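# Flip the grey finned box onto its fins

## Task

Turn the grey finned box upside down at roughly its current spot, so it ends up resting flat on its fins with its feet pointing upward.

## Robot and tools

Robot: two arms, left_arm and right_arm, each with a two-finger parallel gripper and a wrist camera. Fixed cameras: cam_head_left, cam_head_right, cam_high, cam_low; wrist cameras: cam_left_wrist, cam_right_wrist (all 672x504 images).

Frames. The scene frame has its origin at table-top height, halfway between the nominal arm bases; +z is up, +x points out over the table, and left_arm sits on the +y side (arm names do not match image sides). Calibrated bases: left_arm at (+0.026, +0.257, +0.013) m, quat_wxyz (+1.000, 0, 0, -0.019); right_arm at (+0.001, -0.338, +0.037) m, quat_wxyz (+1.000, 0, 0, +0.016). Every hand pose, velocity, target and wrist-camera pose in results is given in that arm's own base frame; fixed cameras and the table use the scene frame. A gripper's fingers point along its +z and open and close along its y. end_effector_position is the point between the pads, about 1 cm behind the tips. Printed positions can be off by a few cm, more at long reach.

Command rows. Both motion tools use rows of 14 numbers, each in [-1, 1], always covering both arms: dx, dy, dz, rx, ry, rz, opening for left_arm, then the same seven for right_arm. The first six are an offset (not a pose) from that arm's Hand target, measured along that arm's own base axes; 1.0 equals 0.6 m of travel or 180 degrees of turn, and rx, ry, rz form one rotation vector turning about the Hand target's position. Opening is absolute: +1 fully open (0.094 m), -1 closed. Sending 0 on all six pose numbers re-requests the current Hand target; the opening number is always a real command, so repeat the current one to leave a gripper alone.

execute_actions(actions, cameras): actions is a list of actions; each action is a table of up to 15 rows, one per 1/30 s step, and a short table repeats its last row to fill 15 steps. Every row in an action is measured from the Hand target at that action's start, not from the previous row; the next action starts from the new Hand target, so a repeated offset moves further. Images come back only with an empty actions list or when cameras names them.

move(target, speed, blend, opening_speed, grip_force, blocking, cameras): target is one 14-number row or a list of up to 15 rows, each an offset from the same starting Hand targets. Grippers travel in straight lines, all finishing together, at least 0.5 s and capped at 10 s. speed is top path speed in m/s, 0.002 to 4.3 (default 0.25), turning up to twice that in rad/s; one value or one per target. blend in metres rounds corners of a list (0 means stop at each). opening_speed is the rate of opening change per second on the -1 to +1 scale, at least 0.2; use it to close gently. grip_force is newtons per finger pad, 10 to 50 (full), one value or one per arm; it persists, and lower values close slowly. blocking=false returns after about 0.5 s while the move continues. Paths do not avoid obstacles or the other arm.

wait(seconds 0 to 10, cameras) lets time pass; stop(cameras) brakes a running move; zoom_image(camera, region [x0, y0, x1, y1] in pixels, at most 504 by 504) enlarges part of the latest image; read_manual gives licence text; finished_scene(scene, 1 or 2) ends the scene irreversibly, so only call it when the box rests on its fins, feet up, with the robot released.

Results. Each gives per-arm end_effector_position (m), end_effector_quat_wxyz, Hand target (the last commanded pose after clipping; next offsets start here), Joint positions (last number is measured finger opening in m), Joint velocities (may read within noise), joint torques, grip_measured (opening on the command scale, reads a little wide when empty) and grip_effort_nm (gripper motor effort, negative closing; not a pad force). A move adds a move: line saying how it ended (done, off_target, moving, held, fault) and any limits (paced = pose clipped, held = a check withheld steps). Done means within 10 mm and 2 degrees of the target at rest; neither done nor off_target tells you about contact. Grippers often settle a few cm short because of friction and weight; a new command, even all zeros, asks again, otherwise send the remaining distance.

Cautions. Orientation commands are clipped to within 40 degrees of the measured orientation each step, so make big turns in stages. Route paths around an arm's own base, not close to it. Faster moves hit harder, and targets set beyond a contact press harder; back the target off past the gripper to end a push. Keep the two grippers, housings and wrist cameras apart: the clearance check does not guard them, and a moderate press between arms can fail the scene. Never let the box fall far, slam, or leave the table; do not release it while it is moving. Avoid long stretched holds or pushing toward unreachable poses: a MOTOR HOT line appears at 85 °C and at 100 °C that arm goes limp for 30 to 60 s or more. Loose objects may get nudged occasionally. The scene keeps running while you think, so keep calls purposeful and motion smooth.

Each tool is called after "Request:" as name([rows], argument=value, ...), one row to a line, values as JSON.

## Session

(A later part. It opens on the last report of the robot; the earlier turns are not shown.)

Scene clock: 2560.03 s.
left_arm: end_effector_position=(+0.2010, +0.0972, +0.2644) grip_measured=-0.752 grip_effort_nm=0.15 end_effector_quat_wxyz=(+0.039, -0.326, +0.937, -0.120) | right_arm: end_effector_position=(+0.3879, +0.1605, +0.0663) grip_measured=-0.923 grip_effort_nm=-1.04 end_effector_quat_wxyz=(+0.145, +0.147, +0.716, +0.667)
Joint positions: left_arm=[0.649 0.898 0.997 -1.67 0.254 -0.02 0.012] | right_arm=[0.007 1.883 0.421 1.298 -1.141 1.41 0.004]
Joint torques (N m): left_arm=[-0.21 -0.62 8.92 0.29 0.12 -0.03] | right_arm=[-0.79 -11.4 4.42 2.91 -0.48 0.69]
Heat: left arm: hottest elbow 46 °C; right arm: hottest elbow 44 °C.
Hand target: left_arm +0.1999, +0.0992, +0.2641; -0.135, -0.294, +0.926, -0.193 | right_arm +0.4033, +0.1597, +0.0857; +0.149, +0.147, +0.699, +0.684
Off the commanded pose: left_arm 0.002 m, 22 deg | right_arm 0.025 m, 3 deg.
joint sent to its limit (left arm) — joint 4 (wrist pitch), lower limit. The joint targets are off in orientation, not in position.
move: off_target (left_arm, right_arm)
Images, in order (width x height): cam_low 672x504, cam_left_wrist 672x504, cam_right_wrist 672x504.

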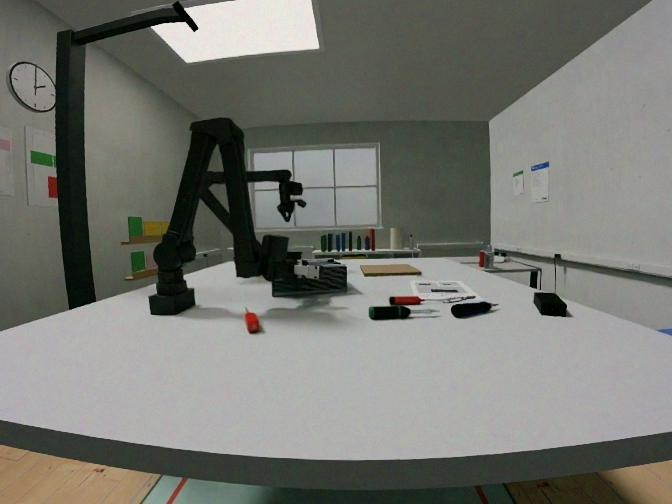

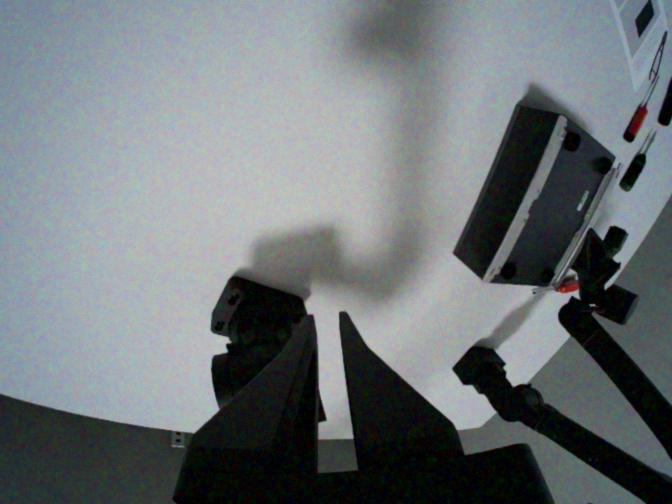

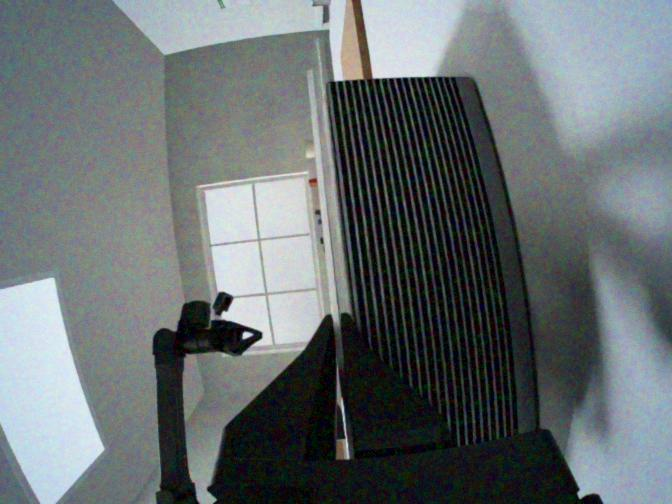

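Request:
move(target=[0,0,0,0,0,0,-0.75, 0.003,-0.006,-0.025,0.015,0.004,0,-1], speed=0.03, cameras=["cam_right_wrist","cam_left_wrist","cam_low"])

Request:
zoom_image(camera="cam_low", region=[240, 220, 380, 310])

Scene clock: 2568.30 s.
left_arm: end_effector_position=(+0.2010, +0.0972, +0.2644) grip_measured=-0.752 grip_effort_nm=0.15 end_effector_quat_wxyz=(+0.039, -0.326, +0.937, -0.120) | right_arm: end_effector_position=(+0.3885, +0.1590, +0.0630) grip_measured=-0.929 grip_effort_nm=-1.04 end_effector_quat_wxyz=(+0.141, +0.145, +0.695, +0.690)
Joint positions: left_arm=[0.649 0.898 0.997 -1.67 0.254 -0.02 0.012] | right_arm=[-0.001 1.992 0.439 1.529 -1.165 1.554 0.003]
Joint torques (N m): left_arm=[-0.38 -0.56 8.91 0.29 0.11 -0.03] | right_arm=[-0.97 -9.76 3.73 2.26 0.23 0.54]
Heat: left arm: hottest elbow 46 °C; right arm: hottest elbow 42 °C.
Hand target: left_arm +0.1999, +0.0992, +0.2641; -0.135, -0.294, +0.926, -0.193 | right_arm +0.4050, +0.1561, +0.0707; +0.141, +0.155, +0.683, +0.699
Off the commanded pose: left_arm 0.002 m, 22 deg | right_arm 0.019 m, 2 deg.
joint sent to its limit (left arm) — joint 4 (wrist pitch), lower limit. The joint targets are off in orientation, not in position.
move: off_target (left_arm, right_arm)
Images, in order (width x height): cam_low 672x504, cam_left_wrist 672x504, cam_right_wrist 672x504.

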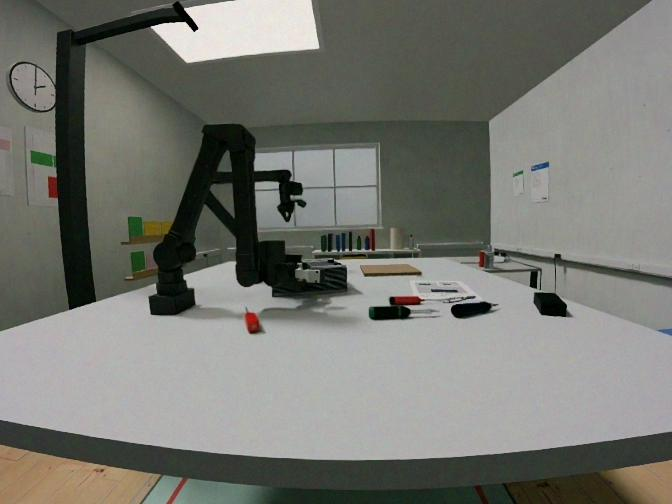

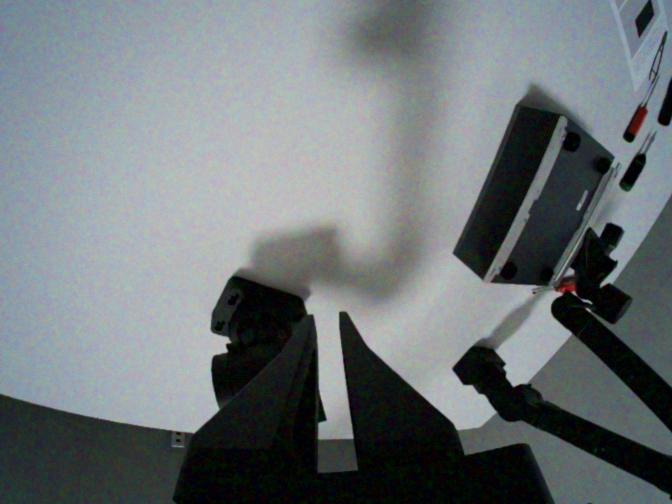

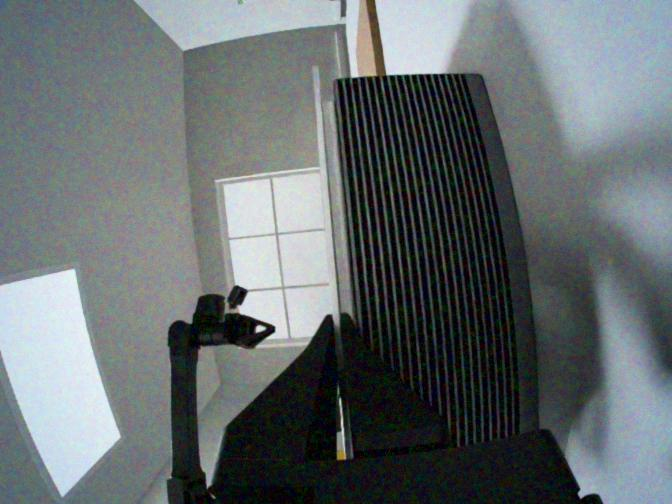

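Scaled by 3.600.

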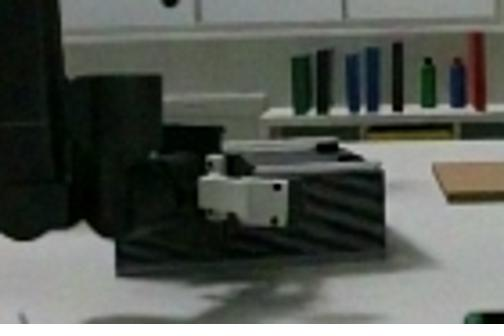

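Request:
execute_actions(actions=[])

Scene clock: 2618.30 s.
left_arm: end_effector_position=(+0.2010, +0.0972, +0.2644) grip_measured=-0.752 grip_effort_nm=0.15 end_effector_quat_wxyz=(+0.039, -0.326, +0.937, -0.120) | right_arm: end_effector_position=(+0.3885, +0.1590, +0.0628) grip_measured=-0.929 grip_effort_nm=-1.04 end_effector_quat_wxyz=(+0.141, +0.145, +0.695, +0.690)
Joint positions: left_arm=[0.649 0.898 0.997 -1.67 0.254 -0.02 0.012] | right_arm=[-0.001 1.992 0.439 1.529 -1.165 1.554 0.003]
Joint velocities: within noise
Joint torques (N m): left_arm=[-0.26 -0.62 8.91 0.29 0.12 -0.03] | right_arm=[-1.03 -9.58 3.71 2.35 0.24 0.53]
Heat: left arm: hottest elbow 46 °C; right arm: hottest elbow 38 °C.
Hand target: left_arm +0.1999, +0.0992, +0.2641; -0.135, -0.294, +0.926, -0.193 | right_arm +0.4050, +0.1561, +0.0706; +0.141, +0.155, +0.683, +0.699
Tool commands: left_gripper/opening=-0.75 right_gripper/opening=-1.0
Off the commanded pose: left_arm 0.002 m, 22 deg | right_arm 0.019 m, 2 deg.

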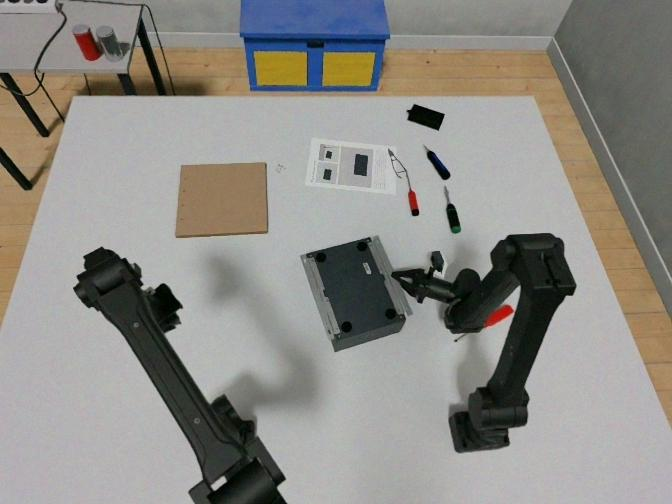

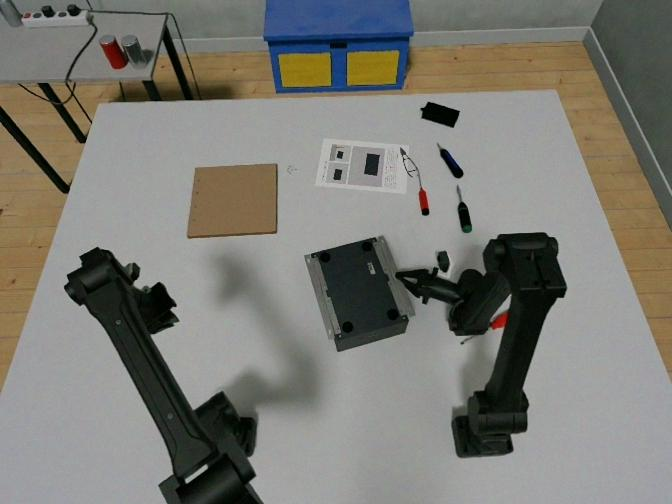

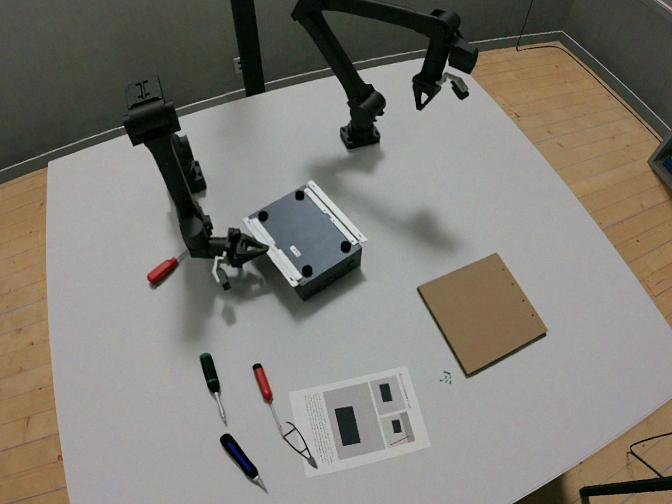

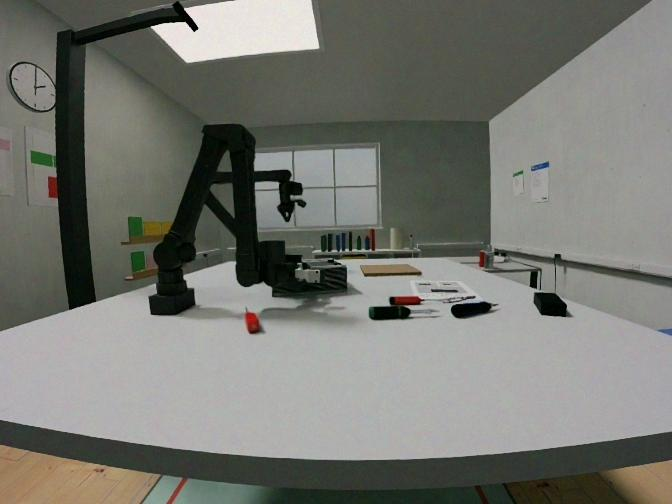

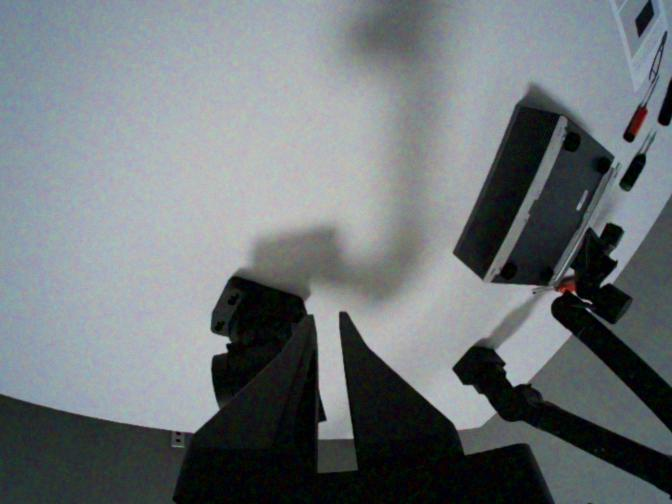

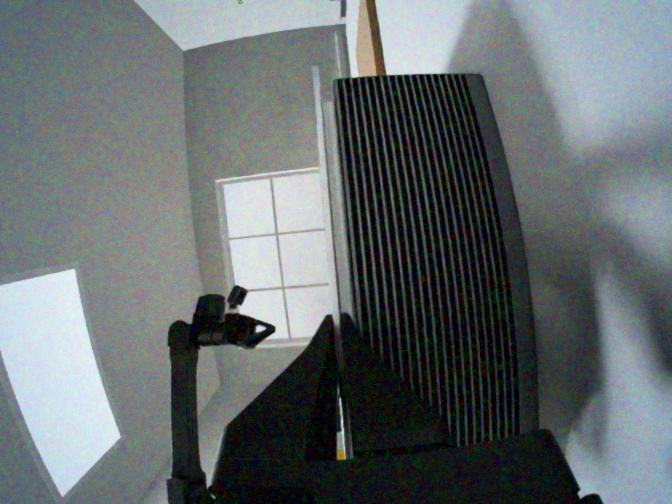

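Request:
move(target=[0,0,0,0,0,0,-0.75,0,0,-0.02,0,0,0,-1], speed=0.04, cameras=["cam_right_wrist"])

Scene clock: 2634.27 s.
left_arm: end_effector_position=(+0.2010, +0.0972, +0.2644) grip_measured=-0.752 grip_effort_nm=0.15 end_effector_quat_wxyz=(+0.039, -0.326, +0.937, -0.120) | right_arm: end_effector_position=(+0.3897, +0.1593, +0.0626) grip_measured=-0.931 grip_effort_nm=-1.04 end_effector_quat_wxyz=(+0.141, +0.141, +0.691, +0.694)
Joint positions: left_arm=[0.649 0.898 0.997 -1.67 0.254 -0.02 0.012] | right_arm=[-0.001 2.015 0.448 1.578 -1.17 1.582 0.003]
Joint torques (N m): left_arm=[-0.21 -0.73 8.88 0.31 0.11 -0.03] | right_arm=[-1.55 -8.59 3.73 1.77 0.52 0.21]
Heat: left arm: hottest elbow 46 °C; right arm: hottest elbow 37 °C.
Hand target: left_arm +0.1999, +0.0992, +0.2641; -0.135, -0.294, +0.926, -0.193 | right_arm +0.4050, +0.1561, +0.0587; +0.141, +0.155, +0.683, +0.699
Off the commanded pose: left_arm 0.002 m, 22 deg | right_arm 0.016 m, 2 deg.
joint read past its limit (right arm) — joint 4 (wrist pitch), upper limit.
joint sent to its limit (left arm) — joint 4 (wrist pitch), lower limit. The joint targets are off in orientation, not in position.
joint sent to its limit (right arm) — joint 4 (wrist pitch), upper limit. The joint targets still meet the commanded pose.
move: off_target (left_arm, right_arm)
Images, in order (width x height): cam_right_wrist 672x504.

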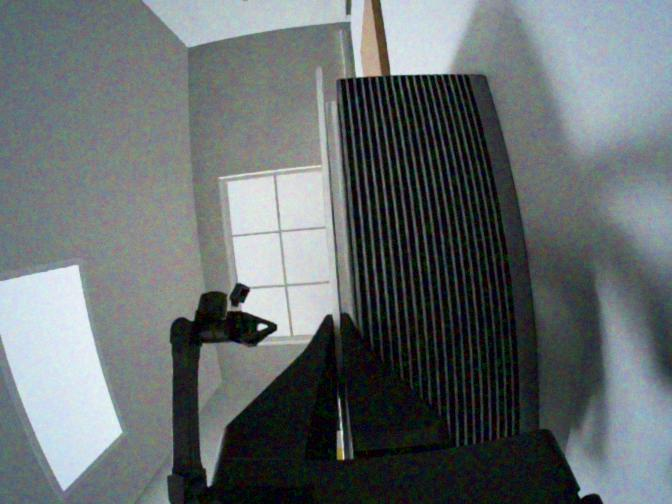

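Request:
move(target=[0,0,0,0,0,0,-0.75,0.05,0.05,0.008,0,0,0,-1], speed=0.03, cameras=["cam_head_left","cam_right_wrist"])

Scene clock: 2645.50 s.
left_arm: end_effector_position=(+0.2010, +0.0972, +0.2644) grip_measured=-0.752 grip_effort_nm=0.15 end_effector_quat_wxyz=(+0.039, -0.326, +0.937, -0.120) | right_arm: end_effector_position=(+0.4173, +0.1764, +0.0628) grip_measured=-0.931 grip_effort_nm=-1.04 end_effector_quat_wxyz=(+0.145, +0.146, +0.689, +0.695)
Joint positions: left_arm=[0.649 0.898 0.997 -1.67 0.254 -0.02 0.012] | right_arm=[0.051 2.024 0.518 1.525 -1.105 1.591 0.003]
Joint torques (N m): left_arm=[-0.21 -0.62 8.87 0.31 0.11 -0.03] | right_arm=[1.49 -9.76 4.81 1.18 1.29 0.22]
Heat: left arm: hottest elbow 46 °C; right arm: hottest elbow 37 °C.
Hand target: left_arm +0.1999, +0.0992, +0.2641; -0.135, -0.294, +0.926, -0.193 | right_arm +0.4350, +0.1861, +0.0635; +0.141, +0.155, +0.683, +0.699
Off the commanded pose: left_arm 0.002 m, 22 deg | right_arm 0.020 m, 1 deg.
joint sent to its limit (left arm) — joint 4 (wrist pitch), lower limit. The joint targets are off in orientation, not in position.
move: off_target (left_arm, right_arm)
Images, in order (width x height): cam_head_left 672x504, cam_right_wrist 672x504.

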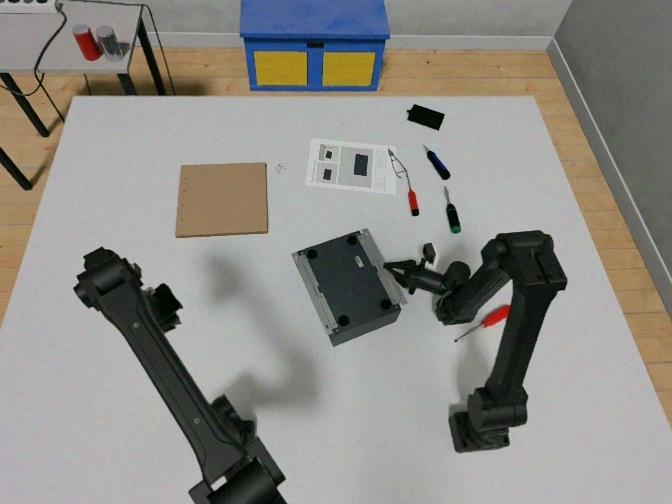

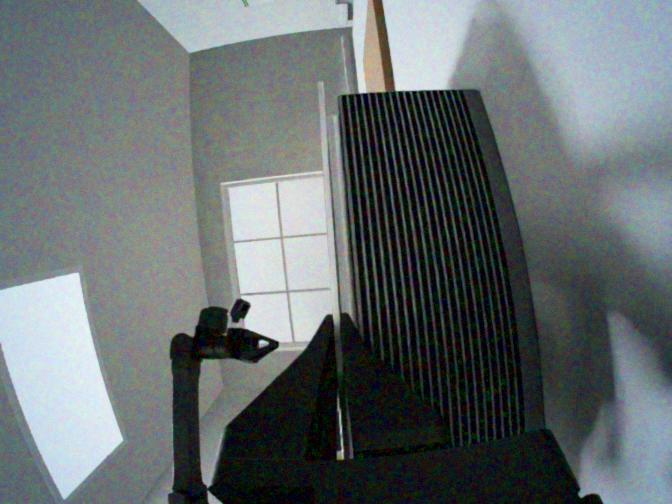

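Request:
move(target=[0,0,0,0,0,0,-0.75,0.07,0.055,0.003,0,0,0,-1], speed=0.03, cameras=["cam_head_left","cam_right_wrist"])

Scene clock: 2651.97 s.
left_arm: end_effector_position=(+0.2010, +0.0972, +0.2644) grip_measured=-0.752 grip_effort_nm=0.15 end_effector_quat_wxyz=(+0.039, -0.326, +0.937, -0.120) | right_arm: end_effector_position=(+0.4572, +0.2083, +0.0629) grip_measured=-0.931 grip_effort_nm=-1.04 end_effector_quat_wxyz=(+0.141, +0.146, +0.689, +0.695)
Joint positions: left_arm=[0.649 0.898 0.997 -1.67 0.254 -0.02 0.012] | right_arm=[0.126 2.04 0.635 1.418 -1.036 1.591 0.003]
Joint torques (N m): left_arm=[-0.26 -0.79 8.87 0.31 0.12 -0.04] | right_arm=[1.14 -10.81 6.01 1.09 1.45 0.24]
Heat: left arm: hottest elbow 46 °C; right arm: hottest elbow 37 °C.
Hand target: left_arm +0.1999, +0.0992, +0.2641; -0.135, -0.294, +0.926, -0.193 | right_arm +0.4769, +0.2192, +0.0653; +0.140, +0.155, +0.683, +0.699
Off the commanded pose: left_arm 0.002 m, 22 deg | right_arm 0.023 m, 1 deg.
joint sent to its limit (left arm) — joint 4 (wrist pitch), lower limit. The joint targets are off in orientation, not in position.
move: off_target (left_arm, right_arm)
Images, in order (width x height): cam_head_left 672x504, cam_right_wrist 672x504.

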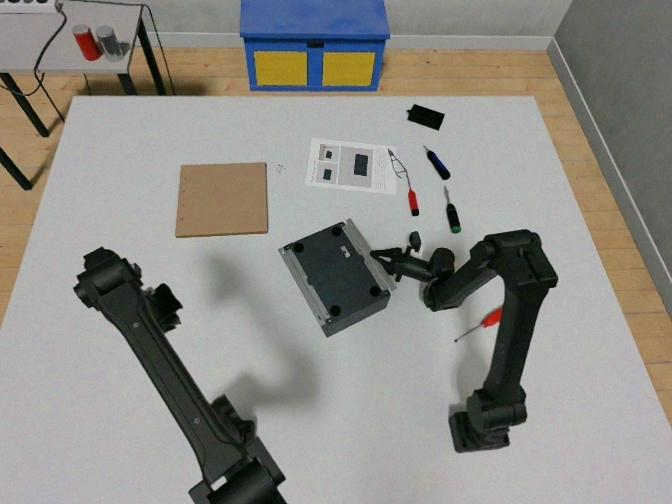

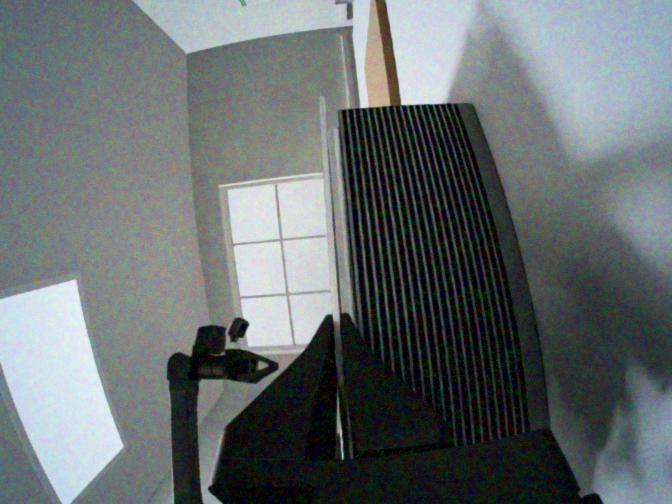

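Request:
move(target=[0,0,0,0,0,0,-0.75,-0.035,-0.022,-0.003,0,0,0,-1], speed=0.03)

Request:
move(target=[0,0,0,0,0,0,-0.75,0,0,0,0,0,0,-0.6], speed=0.05, opening_speed=0.4, cameras=["cam_head_left","cam_low","cam_right_wrist"])

Scene clock: 2670.33 s.
left_arm: end_effector_position=(+0.2010, +0.0972, +0.2644) grip_measured=-0.752 grip_effort_nm=0.15 end_effector_quat_wxyz=(+0.039, -0.326, +0.937, -0.120) | right_arm: end_effector_position=(+0.4564, +0.2082, +0.0629) grip_measured=-0.931 grip_effort_nm=-1.04 end_effector_quat_wxyz=(+0.143, +0.144, +0.689, +0.696)
Joint positions: left_arm=[0.649 0.898 0.997 -1.67 0.254 -0.02 0.012] | right_arm=[0.126 2.042 0.634 1.427 -1.036 1.591 0.003]
Joint torques (N m): left_arm=[-0.15 -0.67 8.94 0.31 0.13 -0.03] | right_arm=[-0.91 -11.69 1.69 2.85 0.4 0.22]
Heat: left arm: hottest elbow 46 °C; right arm: hottest elbow 37 °C.
Hand target: left_arm +0.1999, +0.0992, +0.2641; -0.135, -0.294, +0.926, -0.193 | right_arm +0.4558, +0.2060, +0.0635; +0.140, +0.155, +0.683, +0.699
Off the commanded pose: left_arm 0.002 m, 22 deg | right_arm 0.002 m, 1 deg.
joint sent to its limit (left arm) — joint 4 (wrist pitch), lower limit. The joint targets are off in orientation, not in position.
move: off_target (left_arm)

Scene clock: 2671.67 s.
left_arm: end_effector_position=(+0.2010, +0.0972, +0.2644) grip_measured=-0.752 grip_effort_nm=0.15 end_effector_quat_wxyz=(+0.039, -0.326, +0.937, -0.120) | right_arm: end_effector_position=(+0.4561, +0.2075, +0.0635) grip_measured=-0.602 grip_effort_nm=0.08 end_effector_quat_wxyz=(+0.138, +0.153, +0.686, +0.698)
Joint positions: left_arm=[0.649 0.898 0.997 -1.67 0.254 -0.02 0.012] | right_arm=[0.126 2.043 0.63 1.437 -1.029 1.616 0.019]
Joint torques (N m): left_arm=[-0.26 -0.73 8.91 0.32 0.12 -0.03] | right_arm=[-0.91 -11.93 2.19 2.36 0.12 -0.03]
Heat: left arm: hottest elbow 46 °C; right arm: hottest elbow 37 °C.
Hand target: left_arm +0.1999, +0.0992, +0.2641; -0.135, -0.294, +0.926, -0.193 | right_arm +0.4560, +0.2060, +0.0634; +0.141, +0.155, +0.683, +0.699
Off the commanded pose: left_arm 0.002 m, 22 deg | right_arm 0.002 m, 0 deg.
joint sent to its limit (left arm) — joint 4 (wrist pitch), lower limit. The joint targets are off in orientation, not in position.
move: off_target (left_arm)
Images, in order (width x height): cam_head_left 672x504, cam_low 672x504, cam_right_wrist 672x504.

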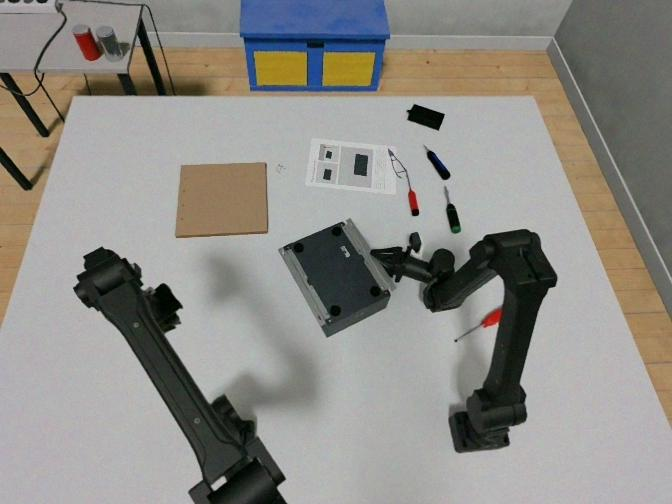

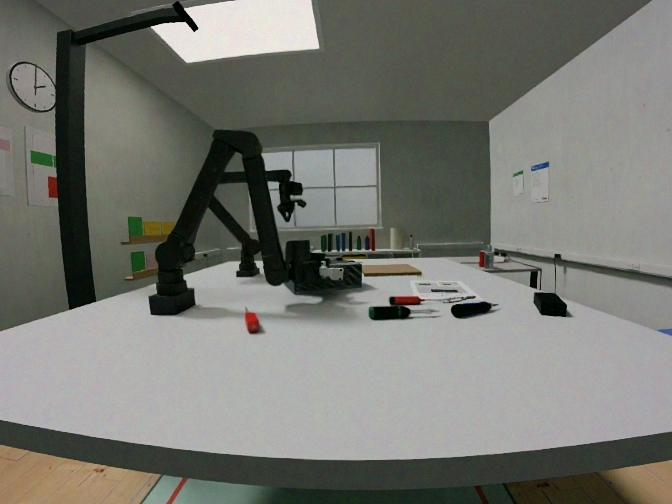

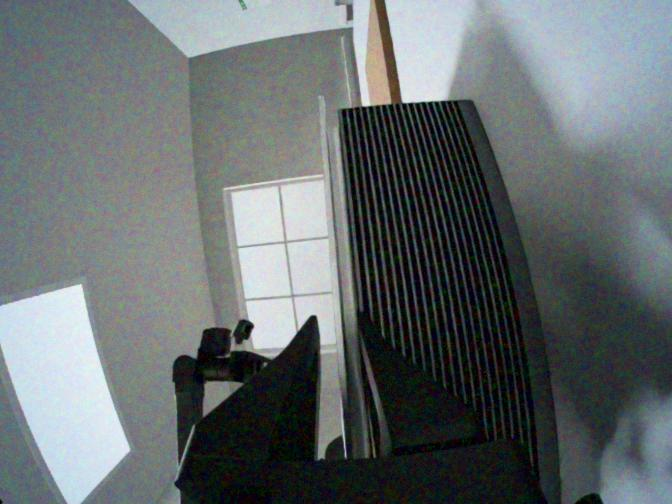

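Request:
move([
  [0,0,0,0,0,0,-0.75,-0.075,-0.167,0.004,0,0,0,-0.6],
  [0,0,0,0,0,0,-0.75,-0.1,-0.19,0.2,0,0,0,-0.6],
], blend=[0.02,0], speed=0.12, cameras=["all"])

Scene clock: 2680.80 s.
left_arm: end_effector_position=(+0.2010, +0.0972, +0.2644) grip_measured=-0.752 grip_effort_nm=0.15 end_effector_quat_wxyz=(+0.039, -0.326, +0.937, -0.120) | right_arm: end_effector_position=(+0.3953, +0.0974, +0.1797) grip_measured=-0.602 grip_effort_nm=0.08 end_effector_quat_wxyz=(+0.131, +0.157, +0.683, +0.701)
Joint positions: left_arm=[0.649 0.898 0.997 -1.67 0.254 -0.02 0.012] | right_arm=[-0.187 1.554 0.458 1.18 -1.347 1.692 0.019]
Joint torques (N m): left_arm=[-0.32 -0.67 8.91 0.31 0.12 -0.03] | right_arm=[-1.73 -8.29 4.52 1.33 -0.08 -0.16]
Heat: left arm: hottest elbow 46 °C; right arm: hottest elbow 36 °C.
Hand target: left_arm +0.1999, +0.0992, +0.2641; -0.135, -0.294, +0.926, -0.193 | right_arm +0.3959, +0.0920, +0.1835; +0.140, +0.155, +0.683, +0.699
Off the commanded pose: left_arm 0.002 m, 22 deg | right_arm 0.007 m, 1 deg.
joint sent to its limit (left arm) — joint 4 (wrist pitch), lower limit. The joint targets are off in orientation, not in position.
move: off_target (left_arm)

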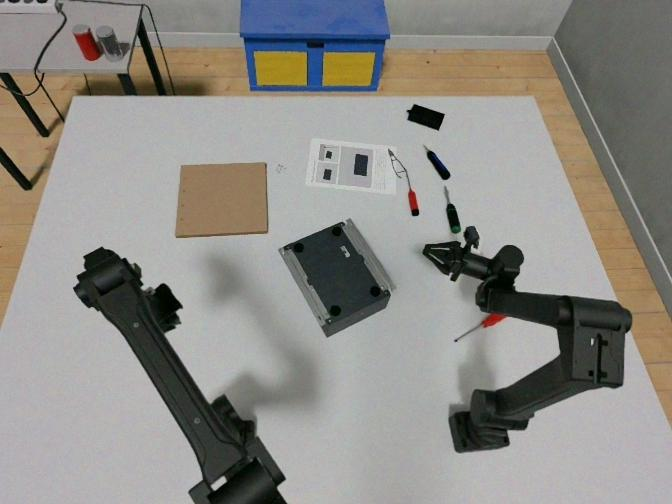

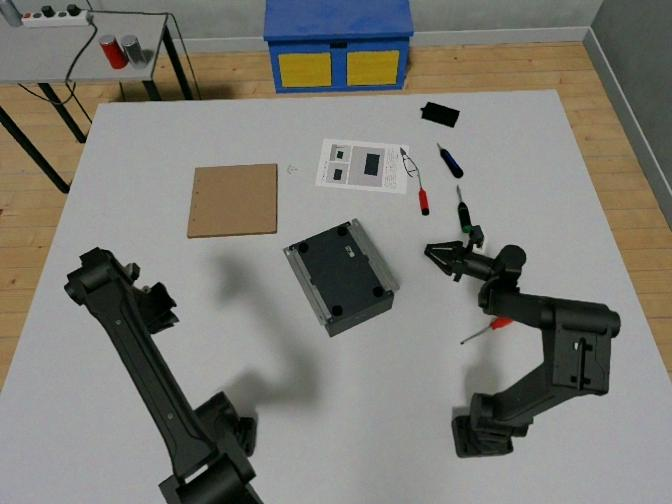

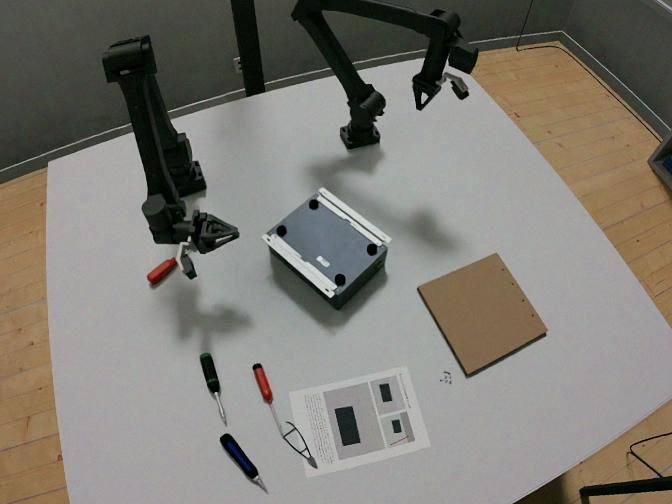

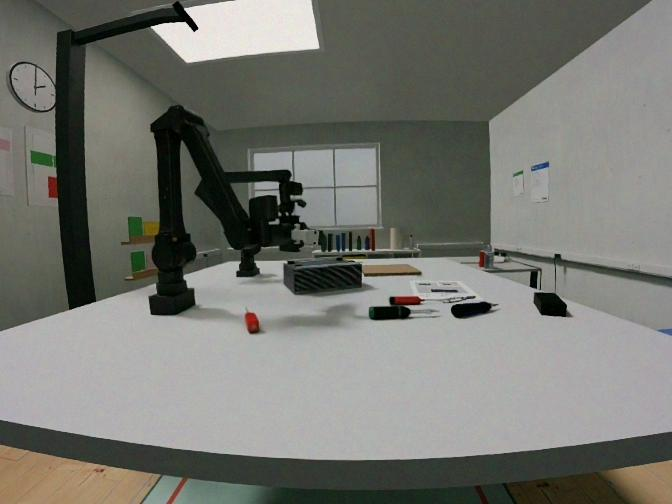

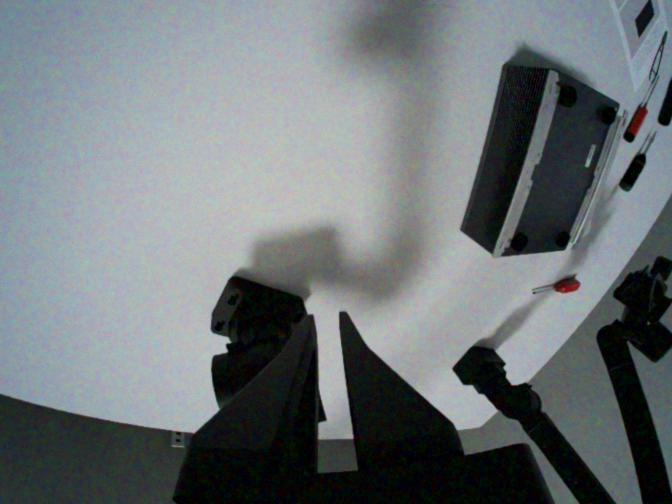

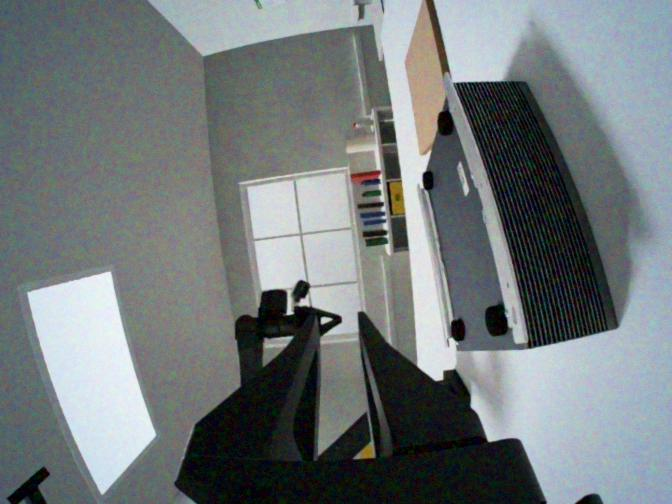

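Request:
finished_scene(scene=1)

The scene is finished: the task was done.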